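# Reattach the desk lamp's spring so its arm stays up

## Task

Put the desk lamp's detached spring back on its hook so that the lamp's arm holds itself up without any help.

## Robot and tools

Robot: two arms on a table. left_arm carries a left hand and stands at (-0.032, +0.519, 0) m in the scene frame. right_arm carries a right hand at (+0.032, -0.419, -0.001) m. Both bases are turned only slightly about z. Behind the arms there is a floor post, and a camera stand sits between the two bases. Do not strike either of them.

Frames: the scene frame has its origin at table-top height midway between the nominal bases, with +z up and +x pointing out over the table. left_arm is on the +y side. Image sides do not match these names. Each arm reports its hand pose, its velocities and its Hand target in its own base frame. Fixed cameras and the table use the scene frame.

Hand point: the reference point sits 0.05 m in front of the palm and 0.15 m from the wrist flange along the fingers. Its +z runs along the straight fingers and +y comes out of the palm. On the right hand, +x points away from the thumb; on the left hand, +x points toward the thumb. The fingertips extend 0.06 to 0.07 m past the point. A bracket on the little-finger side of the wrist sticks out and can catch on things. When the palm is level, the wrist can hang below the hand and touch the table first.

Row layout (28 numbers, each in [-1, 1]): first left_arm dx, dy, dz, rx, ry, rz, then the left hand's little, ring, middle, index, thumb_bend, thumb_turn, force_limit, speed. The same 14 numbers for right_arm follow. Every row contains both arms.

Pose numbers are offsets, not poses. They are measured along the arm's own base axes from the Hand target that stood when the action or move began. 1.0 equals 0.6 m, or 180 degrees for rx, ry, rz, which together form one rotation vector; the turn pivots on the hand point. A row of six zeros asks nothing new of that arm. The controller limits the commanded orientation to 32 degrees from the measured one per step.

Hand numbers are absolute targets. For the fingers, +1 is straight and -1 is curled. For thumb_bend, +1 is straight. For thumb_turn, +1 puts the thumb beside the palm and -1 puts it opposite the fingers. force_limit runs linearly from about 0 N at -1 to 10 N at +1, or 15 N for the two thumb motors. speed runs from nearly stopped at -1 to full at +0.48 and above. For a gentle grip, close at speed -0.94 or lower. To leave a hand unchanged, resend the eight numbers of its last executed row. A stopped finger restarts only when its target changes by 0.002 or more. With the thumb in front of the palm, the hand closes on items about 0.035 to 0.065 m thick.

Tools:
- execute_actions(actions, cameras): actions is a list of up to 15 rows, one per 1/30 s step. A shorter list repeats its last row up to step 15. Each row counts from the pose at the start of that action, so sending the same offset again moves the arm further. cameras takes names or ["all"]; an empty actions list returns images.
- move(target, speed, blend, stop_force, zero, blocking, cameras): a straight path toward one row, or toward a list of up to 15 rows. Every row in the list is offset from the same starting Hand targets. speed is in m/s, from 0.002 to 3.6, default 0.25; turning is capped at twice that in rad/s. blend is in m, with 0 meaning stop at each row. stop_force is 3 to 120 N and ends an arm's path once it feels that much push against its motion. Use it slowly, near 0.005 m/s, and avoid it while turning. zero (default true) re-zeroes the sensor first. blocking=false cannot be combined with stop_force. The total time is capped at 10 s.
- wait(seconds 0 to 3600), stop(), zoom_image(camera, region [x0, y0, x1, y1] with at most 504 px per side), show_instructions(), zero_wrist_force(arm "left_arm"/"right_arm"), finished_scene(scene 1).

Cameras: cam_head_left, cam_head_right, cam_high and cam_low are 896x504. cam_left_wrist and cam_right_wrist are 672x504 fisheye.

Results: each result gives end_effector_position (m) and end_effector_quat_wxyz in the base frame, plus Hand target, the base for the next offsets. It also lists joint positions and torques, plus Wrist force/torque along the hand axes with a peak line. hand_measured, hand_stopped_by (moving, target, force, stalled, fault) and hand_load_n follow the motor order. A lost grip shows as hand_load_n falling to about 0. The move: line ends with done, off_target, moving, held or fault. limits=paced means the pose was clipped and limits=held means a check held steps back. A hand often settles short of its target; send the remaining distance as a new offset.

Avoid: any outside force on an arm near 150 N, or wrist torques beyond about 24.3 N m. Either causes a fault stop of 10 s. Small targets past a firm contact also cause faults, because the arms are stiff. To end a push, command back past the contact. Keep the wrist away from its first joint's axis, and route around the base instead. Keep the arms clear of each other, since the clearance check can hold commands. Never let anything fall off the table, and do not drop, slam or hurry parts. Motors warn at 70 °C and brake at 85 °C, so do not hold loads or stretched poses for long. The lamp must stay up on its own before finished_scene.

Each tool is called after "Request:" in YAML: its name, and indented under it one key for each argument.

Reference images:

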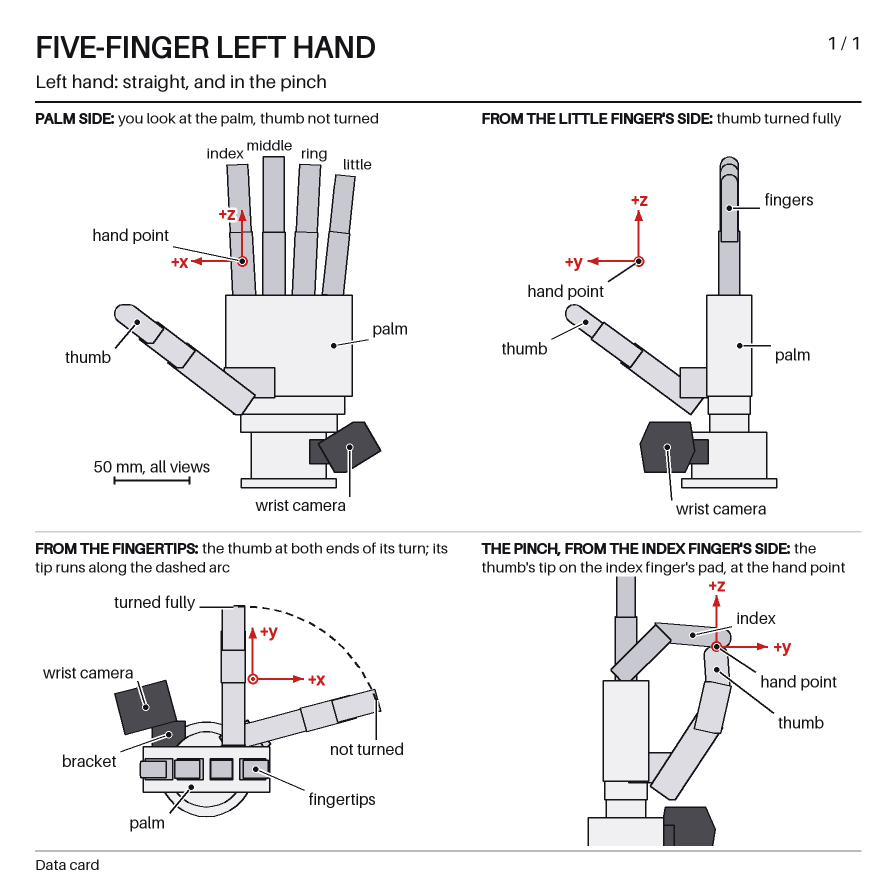

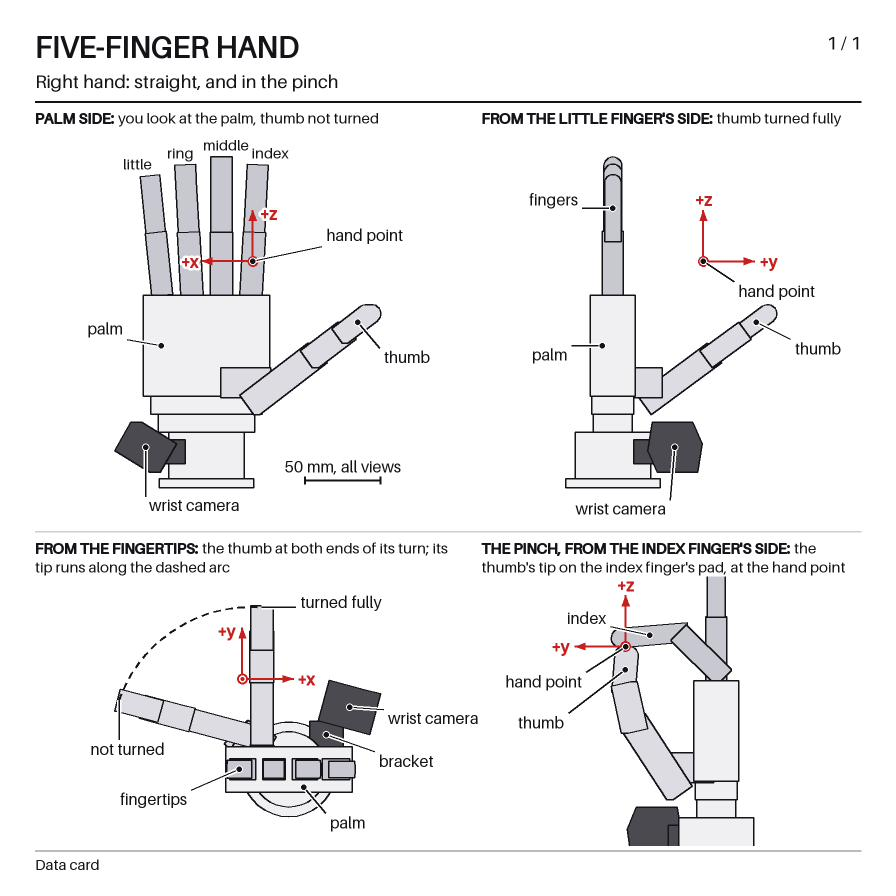

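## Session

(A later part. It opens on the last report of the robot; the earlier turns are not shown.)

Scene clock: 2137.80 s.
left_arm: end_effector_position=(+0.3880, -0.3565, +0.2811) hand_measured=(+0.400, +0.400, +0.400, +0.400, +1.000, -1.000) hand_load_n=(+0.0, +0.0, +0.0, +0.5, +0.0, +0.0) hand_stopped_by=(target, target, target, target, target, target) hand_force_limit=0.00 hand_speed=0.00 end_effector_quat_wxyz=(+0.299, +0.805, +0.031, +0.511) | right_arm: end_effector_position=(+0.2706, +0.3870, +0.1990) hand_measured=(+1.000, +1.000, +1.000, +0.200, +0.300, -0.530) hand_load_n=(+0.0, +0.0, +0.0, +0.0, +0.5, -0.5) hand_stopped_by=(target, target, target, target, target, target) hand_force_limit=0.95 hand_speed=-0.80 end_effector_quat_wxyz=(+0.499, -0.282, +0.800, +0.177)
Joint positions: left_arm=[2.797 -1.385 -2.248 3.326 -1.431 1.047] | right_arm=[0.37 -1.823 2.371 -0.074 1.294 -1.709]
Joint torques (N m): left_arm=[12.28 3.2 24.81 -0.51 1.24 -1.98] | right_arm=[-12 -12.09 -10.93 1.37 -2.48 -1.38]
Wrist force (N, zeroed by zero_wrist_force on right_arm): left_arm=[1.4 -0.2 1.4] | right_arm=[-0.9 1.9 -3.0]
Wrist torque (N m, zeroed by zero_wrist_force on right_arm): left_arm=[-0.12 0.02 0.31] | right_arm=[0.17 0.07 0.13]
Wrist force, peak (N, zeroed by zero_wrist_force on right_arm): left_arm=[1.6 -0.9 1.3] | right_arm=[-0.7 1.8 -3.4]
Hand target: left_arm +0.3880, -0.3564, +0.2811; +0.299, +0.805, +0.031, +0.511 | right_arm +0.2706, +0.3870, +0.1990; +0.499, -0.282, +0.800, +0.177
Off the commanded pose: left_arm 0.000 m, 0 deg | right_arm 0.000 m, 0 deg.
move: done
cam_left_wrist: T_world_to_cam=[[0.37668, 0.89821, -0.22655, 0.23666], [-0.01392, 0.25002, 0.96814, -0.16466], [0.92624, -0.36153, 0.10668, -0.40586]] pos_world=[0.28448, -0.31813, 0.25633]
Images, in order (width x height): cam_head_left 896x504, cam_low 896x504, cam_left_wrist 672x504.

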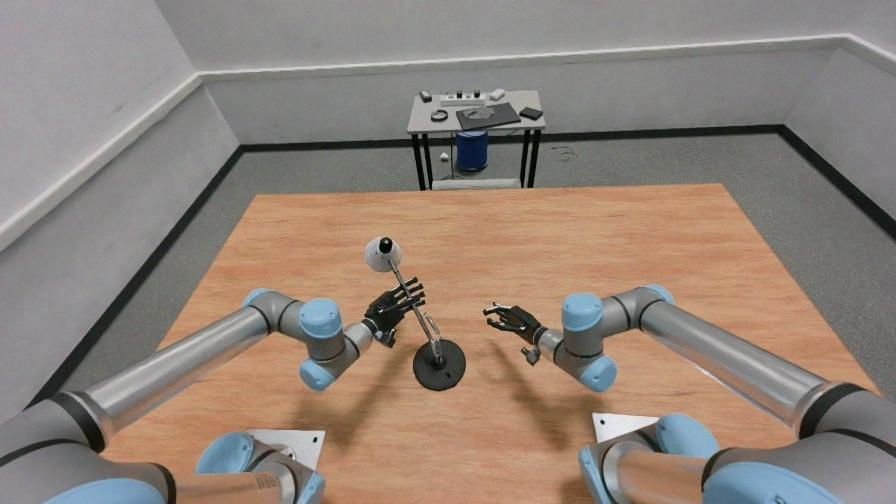

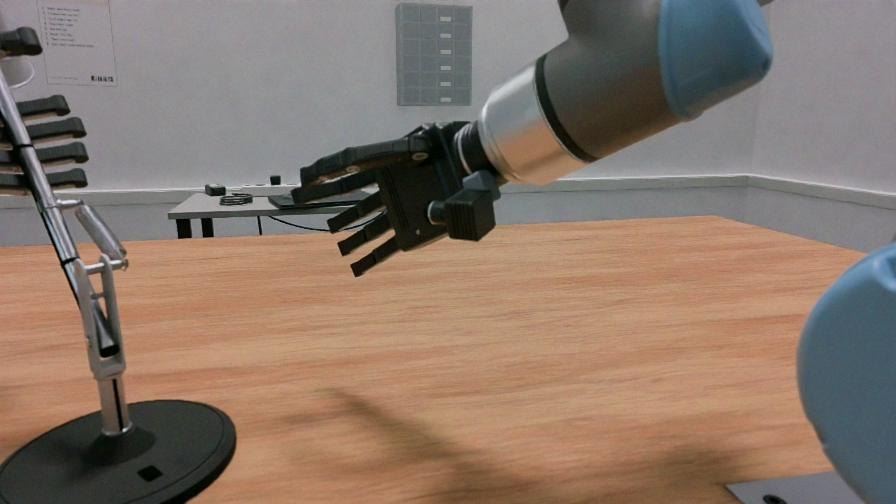

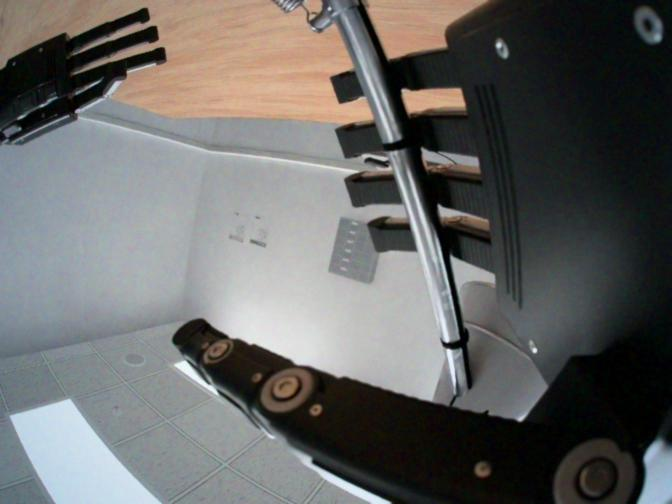

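Request:
move:
  target:
    - [0.0136,0.0102,-0.0105,-0.0109,0.0145,0,0.4,0.4,0.4,0.4,1,-1,0,0,0,0,0,0,0,0,1,1,1,0.2,0.3,-0.53,0.95,-0.8]
    - [0.0265,0.0199,-0.0220,-0.0218,0.0290,0,0.4,0.4,0.4,0.4,1,-1,0,0,0,0,0,0,0,0,1,1,1,0.2,0.3,-0.53,0.95,-0.8]
  speed: 0.02
  blend: [0.002,0]
  cameras: ["cam_low","cam_left_wrist"]

Request:
zoom_image:
  camera: "cam_low"
  region: [0, 100, 180, 400]

Scene clock: 2147.67 s.
left_arm: end_effector_position=(+0.4039, -0.3445, +0.2679) hand_measured=(+0.400, +0.400, +0.400, +0.400, +1.000, -1.000) hand_load_n=(+0.0, +0.0, +0.0, +0.0, +0.0, +0.0) hand_stopped_by=(target, target, target, target, target, target) hand_force_limit=0.00 hand_speed=0.00 end_effector_quat_wxyz=(+0.325, +0.817, +0.062, +0.473) | right_arm: end_effector_position=(+0.2706, +0.3870, +0.1990) hand_measured=(+1.000, +1.000, +1.000, +0.200, +0.300, -0.530) hand_load_n=(+0.0, +0.0, +0.0, +0.0, +0.0, +0.0) hand_stopped_by=(target, target, target, target, target, target) hand_force_limit=0.95 hand_speed=-0.80 end_effector_quat_wxyz=(+0.499, -0.282, +0.800, +0.177)
Joint positions: left_arm=[2.874 -1.415 -2.243 3.297 -1.328 0.983] | right_arm=[0.37 -1.823 2.371 -0.074 1.294 -1.709]
Joint torques (N m): left_arm=[13.42 6.52 23.83 -1.02 1.25 -1.94] | right_arm=[-11.69 -11.82 -11.3 1.24 -2.42 -1.46]
Wrist force (N, zeroed by zero_wrist_force on right_arm): left_arm=[0.8 -0.2 1.3] | right_arm=[-0.7 1.6 -3.0]
Wrist torque (N m, zeroed by zero_wrist_force on right_arm): left_arm=[-0.14 0.06 0.26] | right_arm=[0.14 0.05 0.14]
Wrist force, peak (N, zeroed by zero_wrist_force on right_arm): left_arm=[1.6 -0.3 1.4] | right_arm=[-0.8 1.8 -3.3]
Hand target: left_arm +0.4039, -0.3445, +0.2679; +0.325, +0.817, +0.062, +0.472 | right_arm +0.2706, +0.3870, +0.1990; +0.499, -0.282, +0.800, +0.177
Off the commanded pose: left_arm 0.000 m, 0 deg | right_arm 0.000 m, 0 deg.
move: done
cam_left_wrist: T_world_to_cam=[[0.3517, 0.87945, -0.32074, 0.24576], [0.07339, 0.31567, 0.94603, -0.16133], [0.93323, -0.35626, 0.04648, -0.39973]] pos_world=[0.29845, -0.30761, 0.25003]

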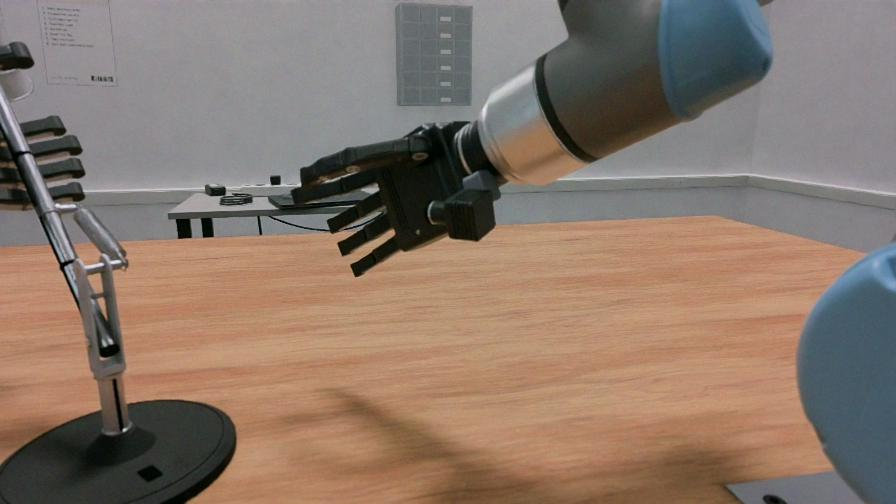

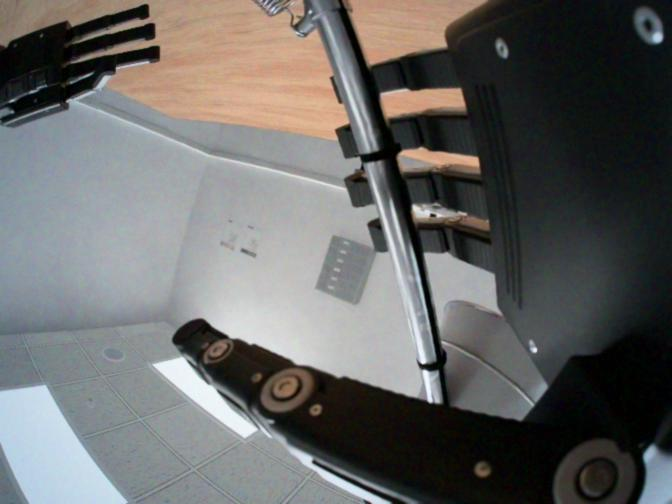

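Scaled by 1.680.

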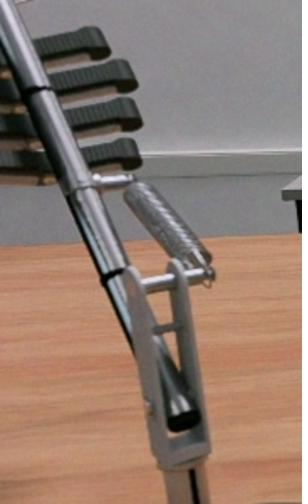

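Request:
move:
  target:
    - [0.0122,0.0092,-0.0125,-0.0109,0.0145,0,0.4,0.4,0.4,0.4,1,-1,0,0,0,0,0,0,0,0,1,1,1,0.2,0.3,-0.53,0.95,-0.8]
  speed: 0.02
  blend: [0]
  cameras: ["cam_low","cam_left_wrist"]

Request:
zoom_image:
  camera: "cam_low"
  region: [0, 100, 180, 400]

Scene clock: 2160.90 s.
left_arm: end_effector_position=(+0.4112, -0.3390, +0.2604) hand_measured=(+0.400, +0.400, +0.400, +0.400, +1.000, -1.000) hand_load_n=(+0.0, +0.0, +0.0, +0.0, +0.0, +0.0) hand_stopped_by=(target, target, target, target, target, target) hand_force_limit=0.00 hand_speed=0.00 end_effector_quat_wxyz=(+0.337, +0.822, +0.078, +0.453) end_effector_velocity=(+0.001, +0.000, +0.000) end_effector_angular_velocity=(-0.003, +0.002, -0.002) | right_arm: end_effector_position=(+0.2706, +0.3870, +0.1990) hand_measured=(+1.000, +1.000, +1.000, +0.200, +0.300, -0.530) hand_load_n=(+0.0, +0.0, +0.0, +0.0, +0.0, +0.0) hand_stopped_by=(target, target, target, target, target, target) hand_force_limit=0.95 hand_speed=-0.80 end_effector_quat_wxyz=(+0.499, -0.282, +0.800, +0.177)
Joint positions: left_arm=[2.909 -1.433 -2.24 3.285 -1.279 0.954] | right_arm=[0.37 -1.823 2.371 -0.074 1.294 -1.709]
Joint velocities: left_arm=[0.002 -0.002 0.002 -0.001 0.005 -0.001] | right_arm=[within noise]
Joint torques (N m): left_arm=[14.28 5.41 24.98 -1.19 0.69 -1.71] | right_arm=[-12.24 -11.99 -10.9 1.24 -2.34 -1.27]
Wrist force (N, zeroed by zero_wrist_force on right_arm): left_arm=[0.8 -0.2 0.9] | right_arm=[-0.7 1.7 -2.9]
Wrist torque (N m, zeroed by zero_wrist_force on right_arm): left_arm=[-0.13 0.01 0.23] | right_arm=[0.15 0.05 0.14]
Wrist force, peak (N, zeroed by zero_wrist_force on right_arm): left_arm=[1.0 -0.5 1.4] | right_arm=[-0.7 1.8 -3.3]
Hand target: left_arm +0.4113, -0.3390, +0.2604; +0.337, +0.822, +0.078, +0.453 | right_arm +0.2706, +0.3870, +0.1990; +0.499, -0.282, +0.800, +0.177
Off the commanded pose: left_arm 0.000 m, 0 deg | right_arm 0.000 m, 0 deg.
move: done
cam_left_wrist: T_world_to_cam=[[0.33612, 0.86769, -0.36625, 0.25026], [0.11609, 0.34774, 0.93037, -0.15919], [0.93464, -0.35524, 0.01615, -0.39657]] pos_world=[0.30501, -0.30266, 0.24617]

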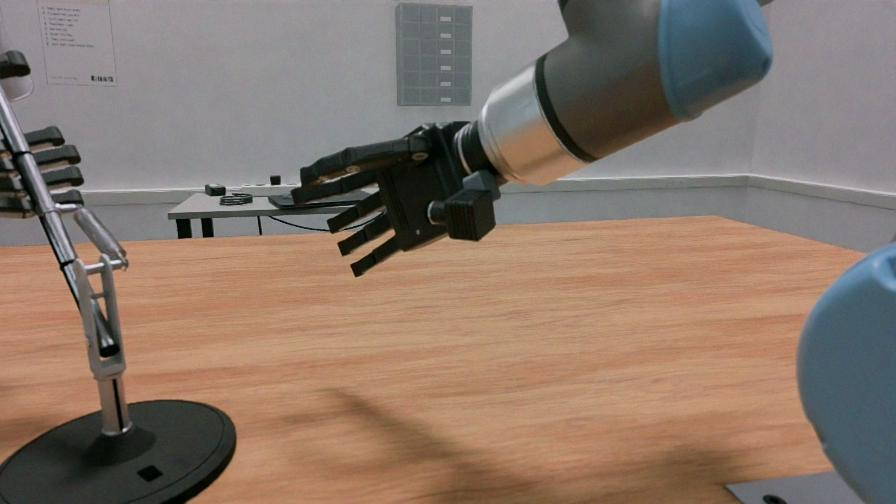

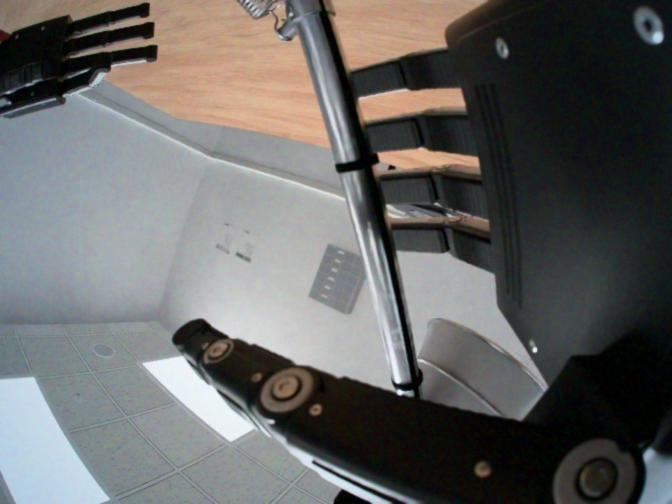

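Scaled by 1.680.

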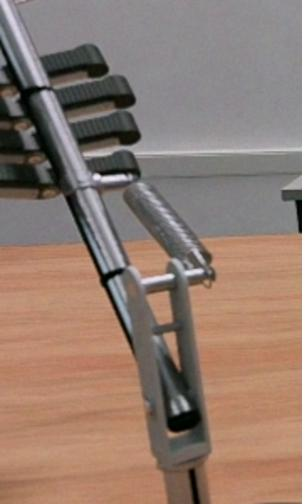

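Request:
move:
  target:
    - [0,0,0,0,0,0,1,1,1,1,1,-1,0,-0.5,0,0,0,0,0,0,1,1,1,0.2,0.3,-0.53,0.95,-0.8]
  speed: 0.02
  cameras: ["cam_low","cam_left_wrist","cam_head_left"]

Request:
zoom_image:
  camera: "cam_low"
  region: [0, 100, 180, 400]

Scene clock: 2185.07 s.
left_arm: end_effector_position=(+0.4113, -0.3390, +0.2604) hand_measured=(+1.000, +1.000, +1.000, +1.000, +1.000, -1.000) hand_load_n=(+0.0, +0.0, +0.0, +0.0, +0.0, +0.0) hand_stopped_by=(target, target, target, target, target, target) hand_force_limit=0.00 hand_speed=-0.50 end_effector_quat_wxyz=(+0.337, +0.822, +0.078, +0.453) | right_arm: end_effector_position=(+0.2706, +0.3870, +0.1990) hand_measured=(+1.000, +1.000, +1.000, +0.200, +0.300, -0.530) hand_load_n=(+0.0, +0.0, +0.0, +0.0, +0.0, +0.0) hand_stopped_by=(target, target, target, target, target, target) hand_force_limit=0.95 hand_speed=-0.80 end_effector_quat_wxyz=(+0.499, -0.282, +0.800, +0.177)
Joint positions: left_arm=[2.91 -1.434 -2.24 3.285 -1.278 0.953] | right_arm=[0.37 -1.823 2.371 -0.074 1.294 -1.709]
Joint torques (N m): left_arm=[11.33 5.12 23.88 -0.71 0.81 -1.64] | right_arm=[-11.59 -11.74 -10.87 1.16 -2.37 -1.3]
Wrist force (N, zeroed by zero_wrist_force on right_arm): left_arm=[0.8 -0.2 1.0] | right_arm=[-0.6 1.9 -3.0]
Wrist torque (N m, zeroed by zero_wrist_force on right_arm): left_arm=[-0.13 0.02 0.23] | right_arm=[0.18 0.04 0.15]
Wrist force, peak (N, zeroed by zero_wrist_force on right_arm): left_arm=[1.2 -0.2 1.2] | right_arm=[-0.8 1.8 -3.3]
Hand target: left_arm +0.4113, -0.3390, +0.2604; +0.337, +0.822, +0.078, +0.453 | right_arm +0.2706, +0.3870, +0.1990; +0.499, -0.282, +0.800, +0.177
Off the commanded pose: left_arm 0.000 m, 0 deg | right_arm 0.000 m, 0 deg.
move: done
cam_left_wrist: T_world_to_cam=[[0.33602, 0.86759, -0.36658, 0.25022], [0.11639, 0.34798, 0.93025, -0.15912], [0.93464, -0.35524, 0.01595, -0.39648]] pos_world=[0.30501, -0.30256, 0.24607]
Images, in order (width x height): cam_head_left 896x504, cam_low 896x504, cam_left_wrist 672x504.

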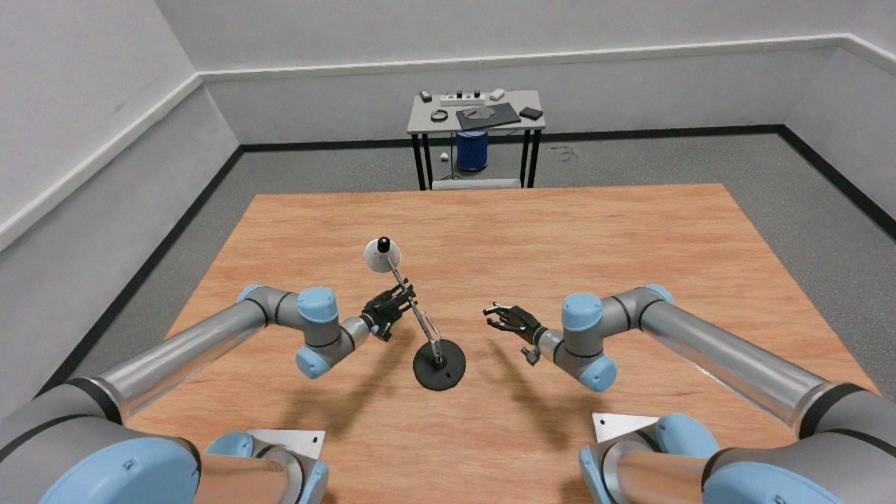

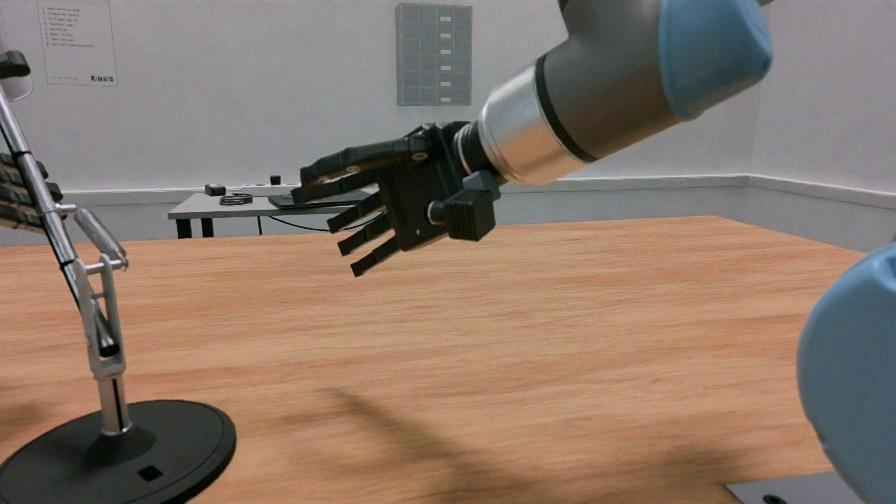

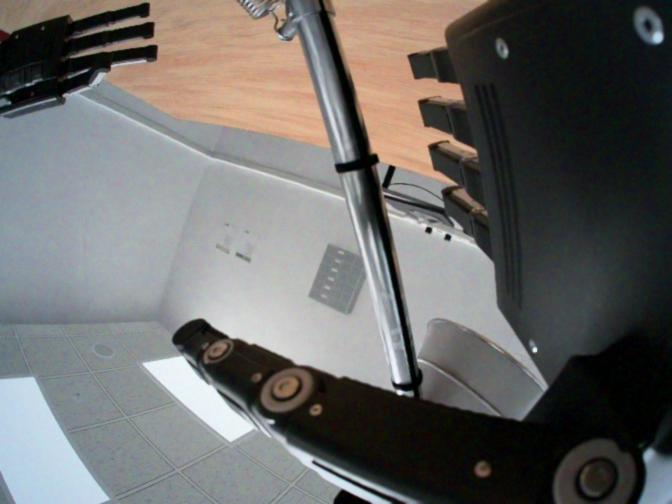

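Scaled by 1.680.

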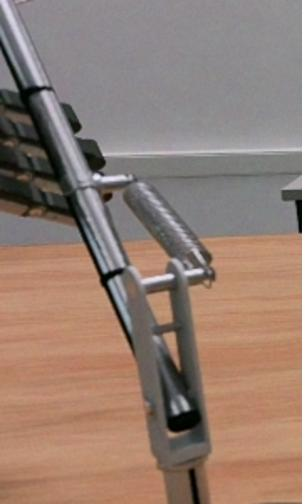

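Request:
move:
  target:
    - [-0.0602,0.0799,0,0,0,0,1,1,1,1,1,-1,0,-0.5,0,0,0,0,0,0,1,1,1,0.2,0.3,-0.53,0.95,-0.8]
  speed: 0.05
  stop_force: 4
  cameras: ["cam_low","cam_left_wrist"]

Scene clock: 2193.17 s.
left_arm: end_effector_position=(+0.3751, -0.2910, +0.2604) hand_measured=(+1.000, +1.000, +1.000, +1.000, +1.000, -1.000) hand_load_n=(+0.0, +0.0, +0.0, +0.0, -0.5, +0.0) hand_stopped_by=(target, target, target, target, target, target) hand_force_limit=0.00 hand_speed=-0.50 end_effector_quat_wxyz=(+0.337, +0.822, +0.078, +0.453) | right_arm: end_effector_position=(+0.2706, +0.3870, +0.1990) hand_measured=(+1.000, +1.000, +1.000, +0.200, +0.300, -0.530) hand_load_n=(+0.0, +0.0, +0.0, +0.0, +0.0, +0.0) hand_stopped_by=(target, target, target, target, target, target) hand_force_limit=0.95 hand_speed=-0.80 end_effector_quat_wxyz=(+0.499, -0.282, +0.800, +0.177)
Joint positions: left_arm=[3.117 -1.25 -2.376 3.204 -1.087 1.042] | right_arm=[0.37 -1.823 2.371 -0.074 1.294 -1.709]
Joint torques (N m): left_arm=[12.28 11.69 11.7 -1.12 1.3 1.7] | right_arm=[-12.25 -11 -11.19 1.17 -2.37 -1.27]
Wrist force (N, zeroed by zero_wrist_force on right_arm): left_arm=[0.8 -0.1 1.2] | right_arm=[-0.6 1.7 -3.2]
Wrist torque (N m, zeroed by zero_wrist_force on right_arm): left_arm=[-0.15 0.05 0.07] | right_arm=[0.15 0.04 0.15]
Wrist force, peak (N, zeroed by zero_wrist_force on right_arm): left_arm=[1.3 -0.3 1.3] | right_arm=[-0.7 1.8 -3.3]
Hand target: left_arm +0.3751, -0.2910, +0.2604; +0.337, +0.822, +0.078, +0.453 | right_arm +0.2706, +0.3870, +0.1990; +0.499, -0.282, +0.800, +0.177
Off the commanded pose: left_arm 0.000 m, 0 deg | right_arm 0.000 m, 0 deg.
move: done
cam_left_wrist: T_world_to_cam=[[0.33602, 0.86759, -0.36658, 0.22079], [0.11639, 0.34798, 0.93025, -0.17159], [0.93464, -0.35524, 0.01595, -0.34573]] pos_world=[0.26891, -0.25466, 0.24607]

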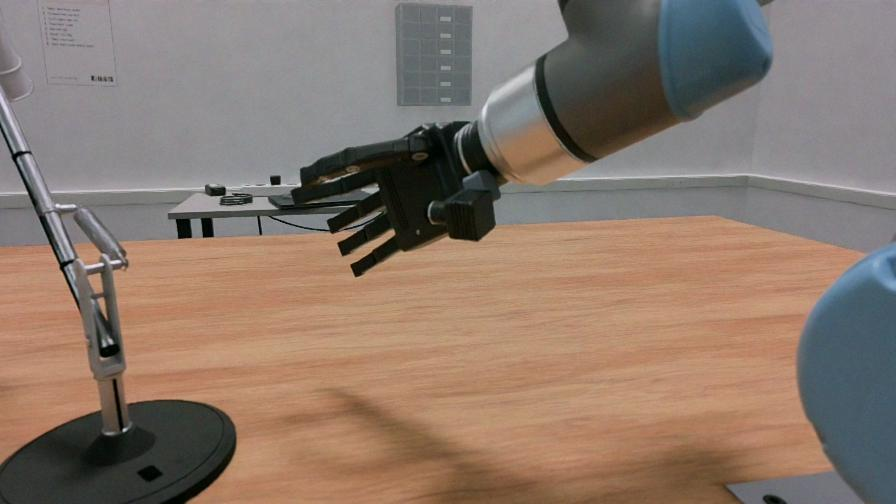

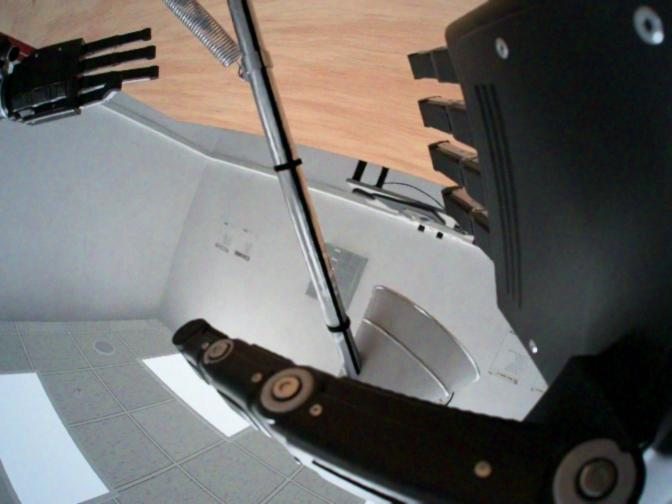

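Request:
move:
  target:
    - [-0.1,0.2,0,0,0,0,1,1,1,1,1,-1,0,-0.5,0,0,0,0,0,0,1,1,1,0.2,0.3,-0.53,0.95,-0.8]
  speed: 0.1
  cameras: ["cam_low","cam_head_left"]

Request:
zoom_image:
  camera: "cam_low"
  region: [50, 190, 140, 280]

Scene clock: 2199.23 s.
left_arm: end_effector_position=(+0.3751, -0.2910, +0.2604) hand_measured=(+1.000, +1.000, +1.000, +1.000, +1.000, -1.000) hand_load_n=(+0.0, +0.0, +0.0, +0.0, -0.5, +0.0) hand_stopped_by=(target, target, target, target, target, target) hand_force_limit=0.00 hand_speed=-0.50 end_effector_quat_wxyz=(+0.337, +0.822, +0.078, +0.453) | right_arm: end_effector_position=(+0.2706, +0.3870, +0.1990) hand_measured=(+1.000, +1.000, +1.000, +0.200, +0.300, -0.530) hand_load_n=(+0.0, +0.0, +0.0, +0.0, +0.0, +0.0) hand_stopped_by=(target, target, target, target, target, target) hand_force_limit=0.95 hand_speed=-0.80 end_effector_quat_wxyz=(+0.499, -0.282, +0.800, +0.177)
Joint positions: left_arm=[3.117 -1.25 -2.376 3.204 -1.087 1.042] | right_arm=[0.37 -1.823 2.371 -0.074 1.294 -1.709]
Joint torques (N m): left_arm=[12.62 11.94 11.45 -1.2 1.29 1.89] | right_arm=[-11.98 -12.42 -11.99 1.08 -2.38 -1.11]
Wrist force (N, zeroed by zero_wrist_force on right_arm): left_arm=[0.4 -0.2 1.1] | right_arm=[-0.7 1.8 -3.1]
Wrist torque (N m, zeroed by zero_wrist_force on right_arm): left_arm=[-0.16 0.10 0.04] | right_arm=[0.17 0.06 0.14]
Wrist force, peak (N, zeroed by zero_wrist_force on right_arm): left_arm=[0.6 -0.3 1.6] | right_arm=[-0.5 2.1 -3.2]
Hand target: left_arm +0.3751, -0.2910, +0.2604; +0.337, +0.822, +0.078, +0.453 | right_arm +0.2706, +0.3870, +0.1990; +0.499, -0.282, +0.800, +0.177
move: not run (at the target left_arm's wrist lies too close to its first joint's axis: tilt that pose or move it outward; nothing was sent)
Images, in order (width x height): cam_head_left 896x504, cam_low 896x504.

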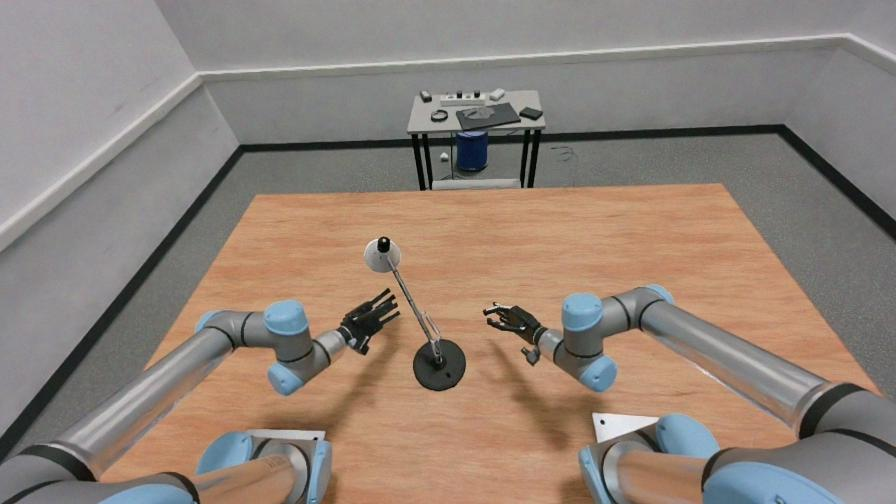

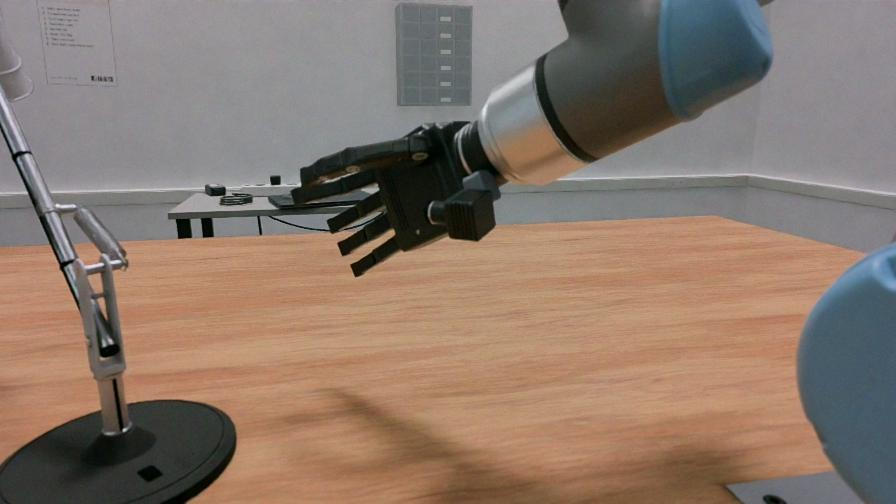

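Scaled by 5.600.

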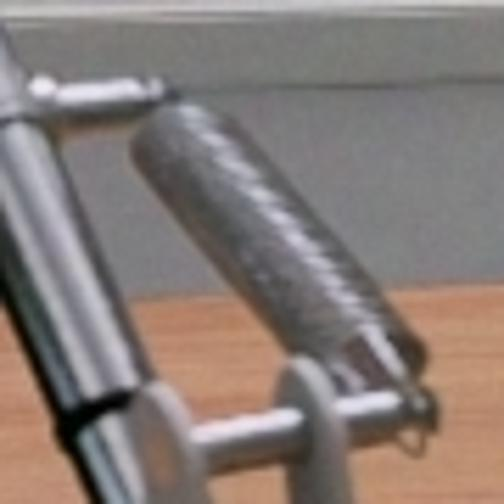

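Request:
finished_scene:

The scene is finished: the task was done.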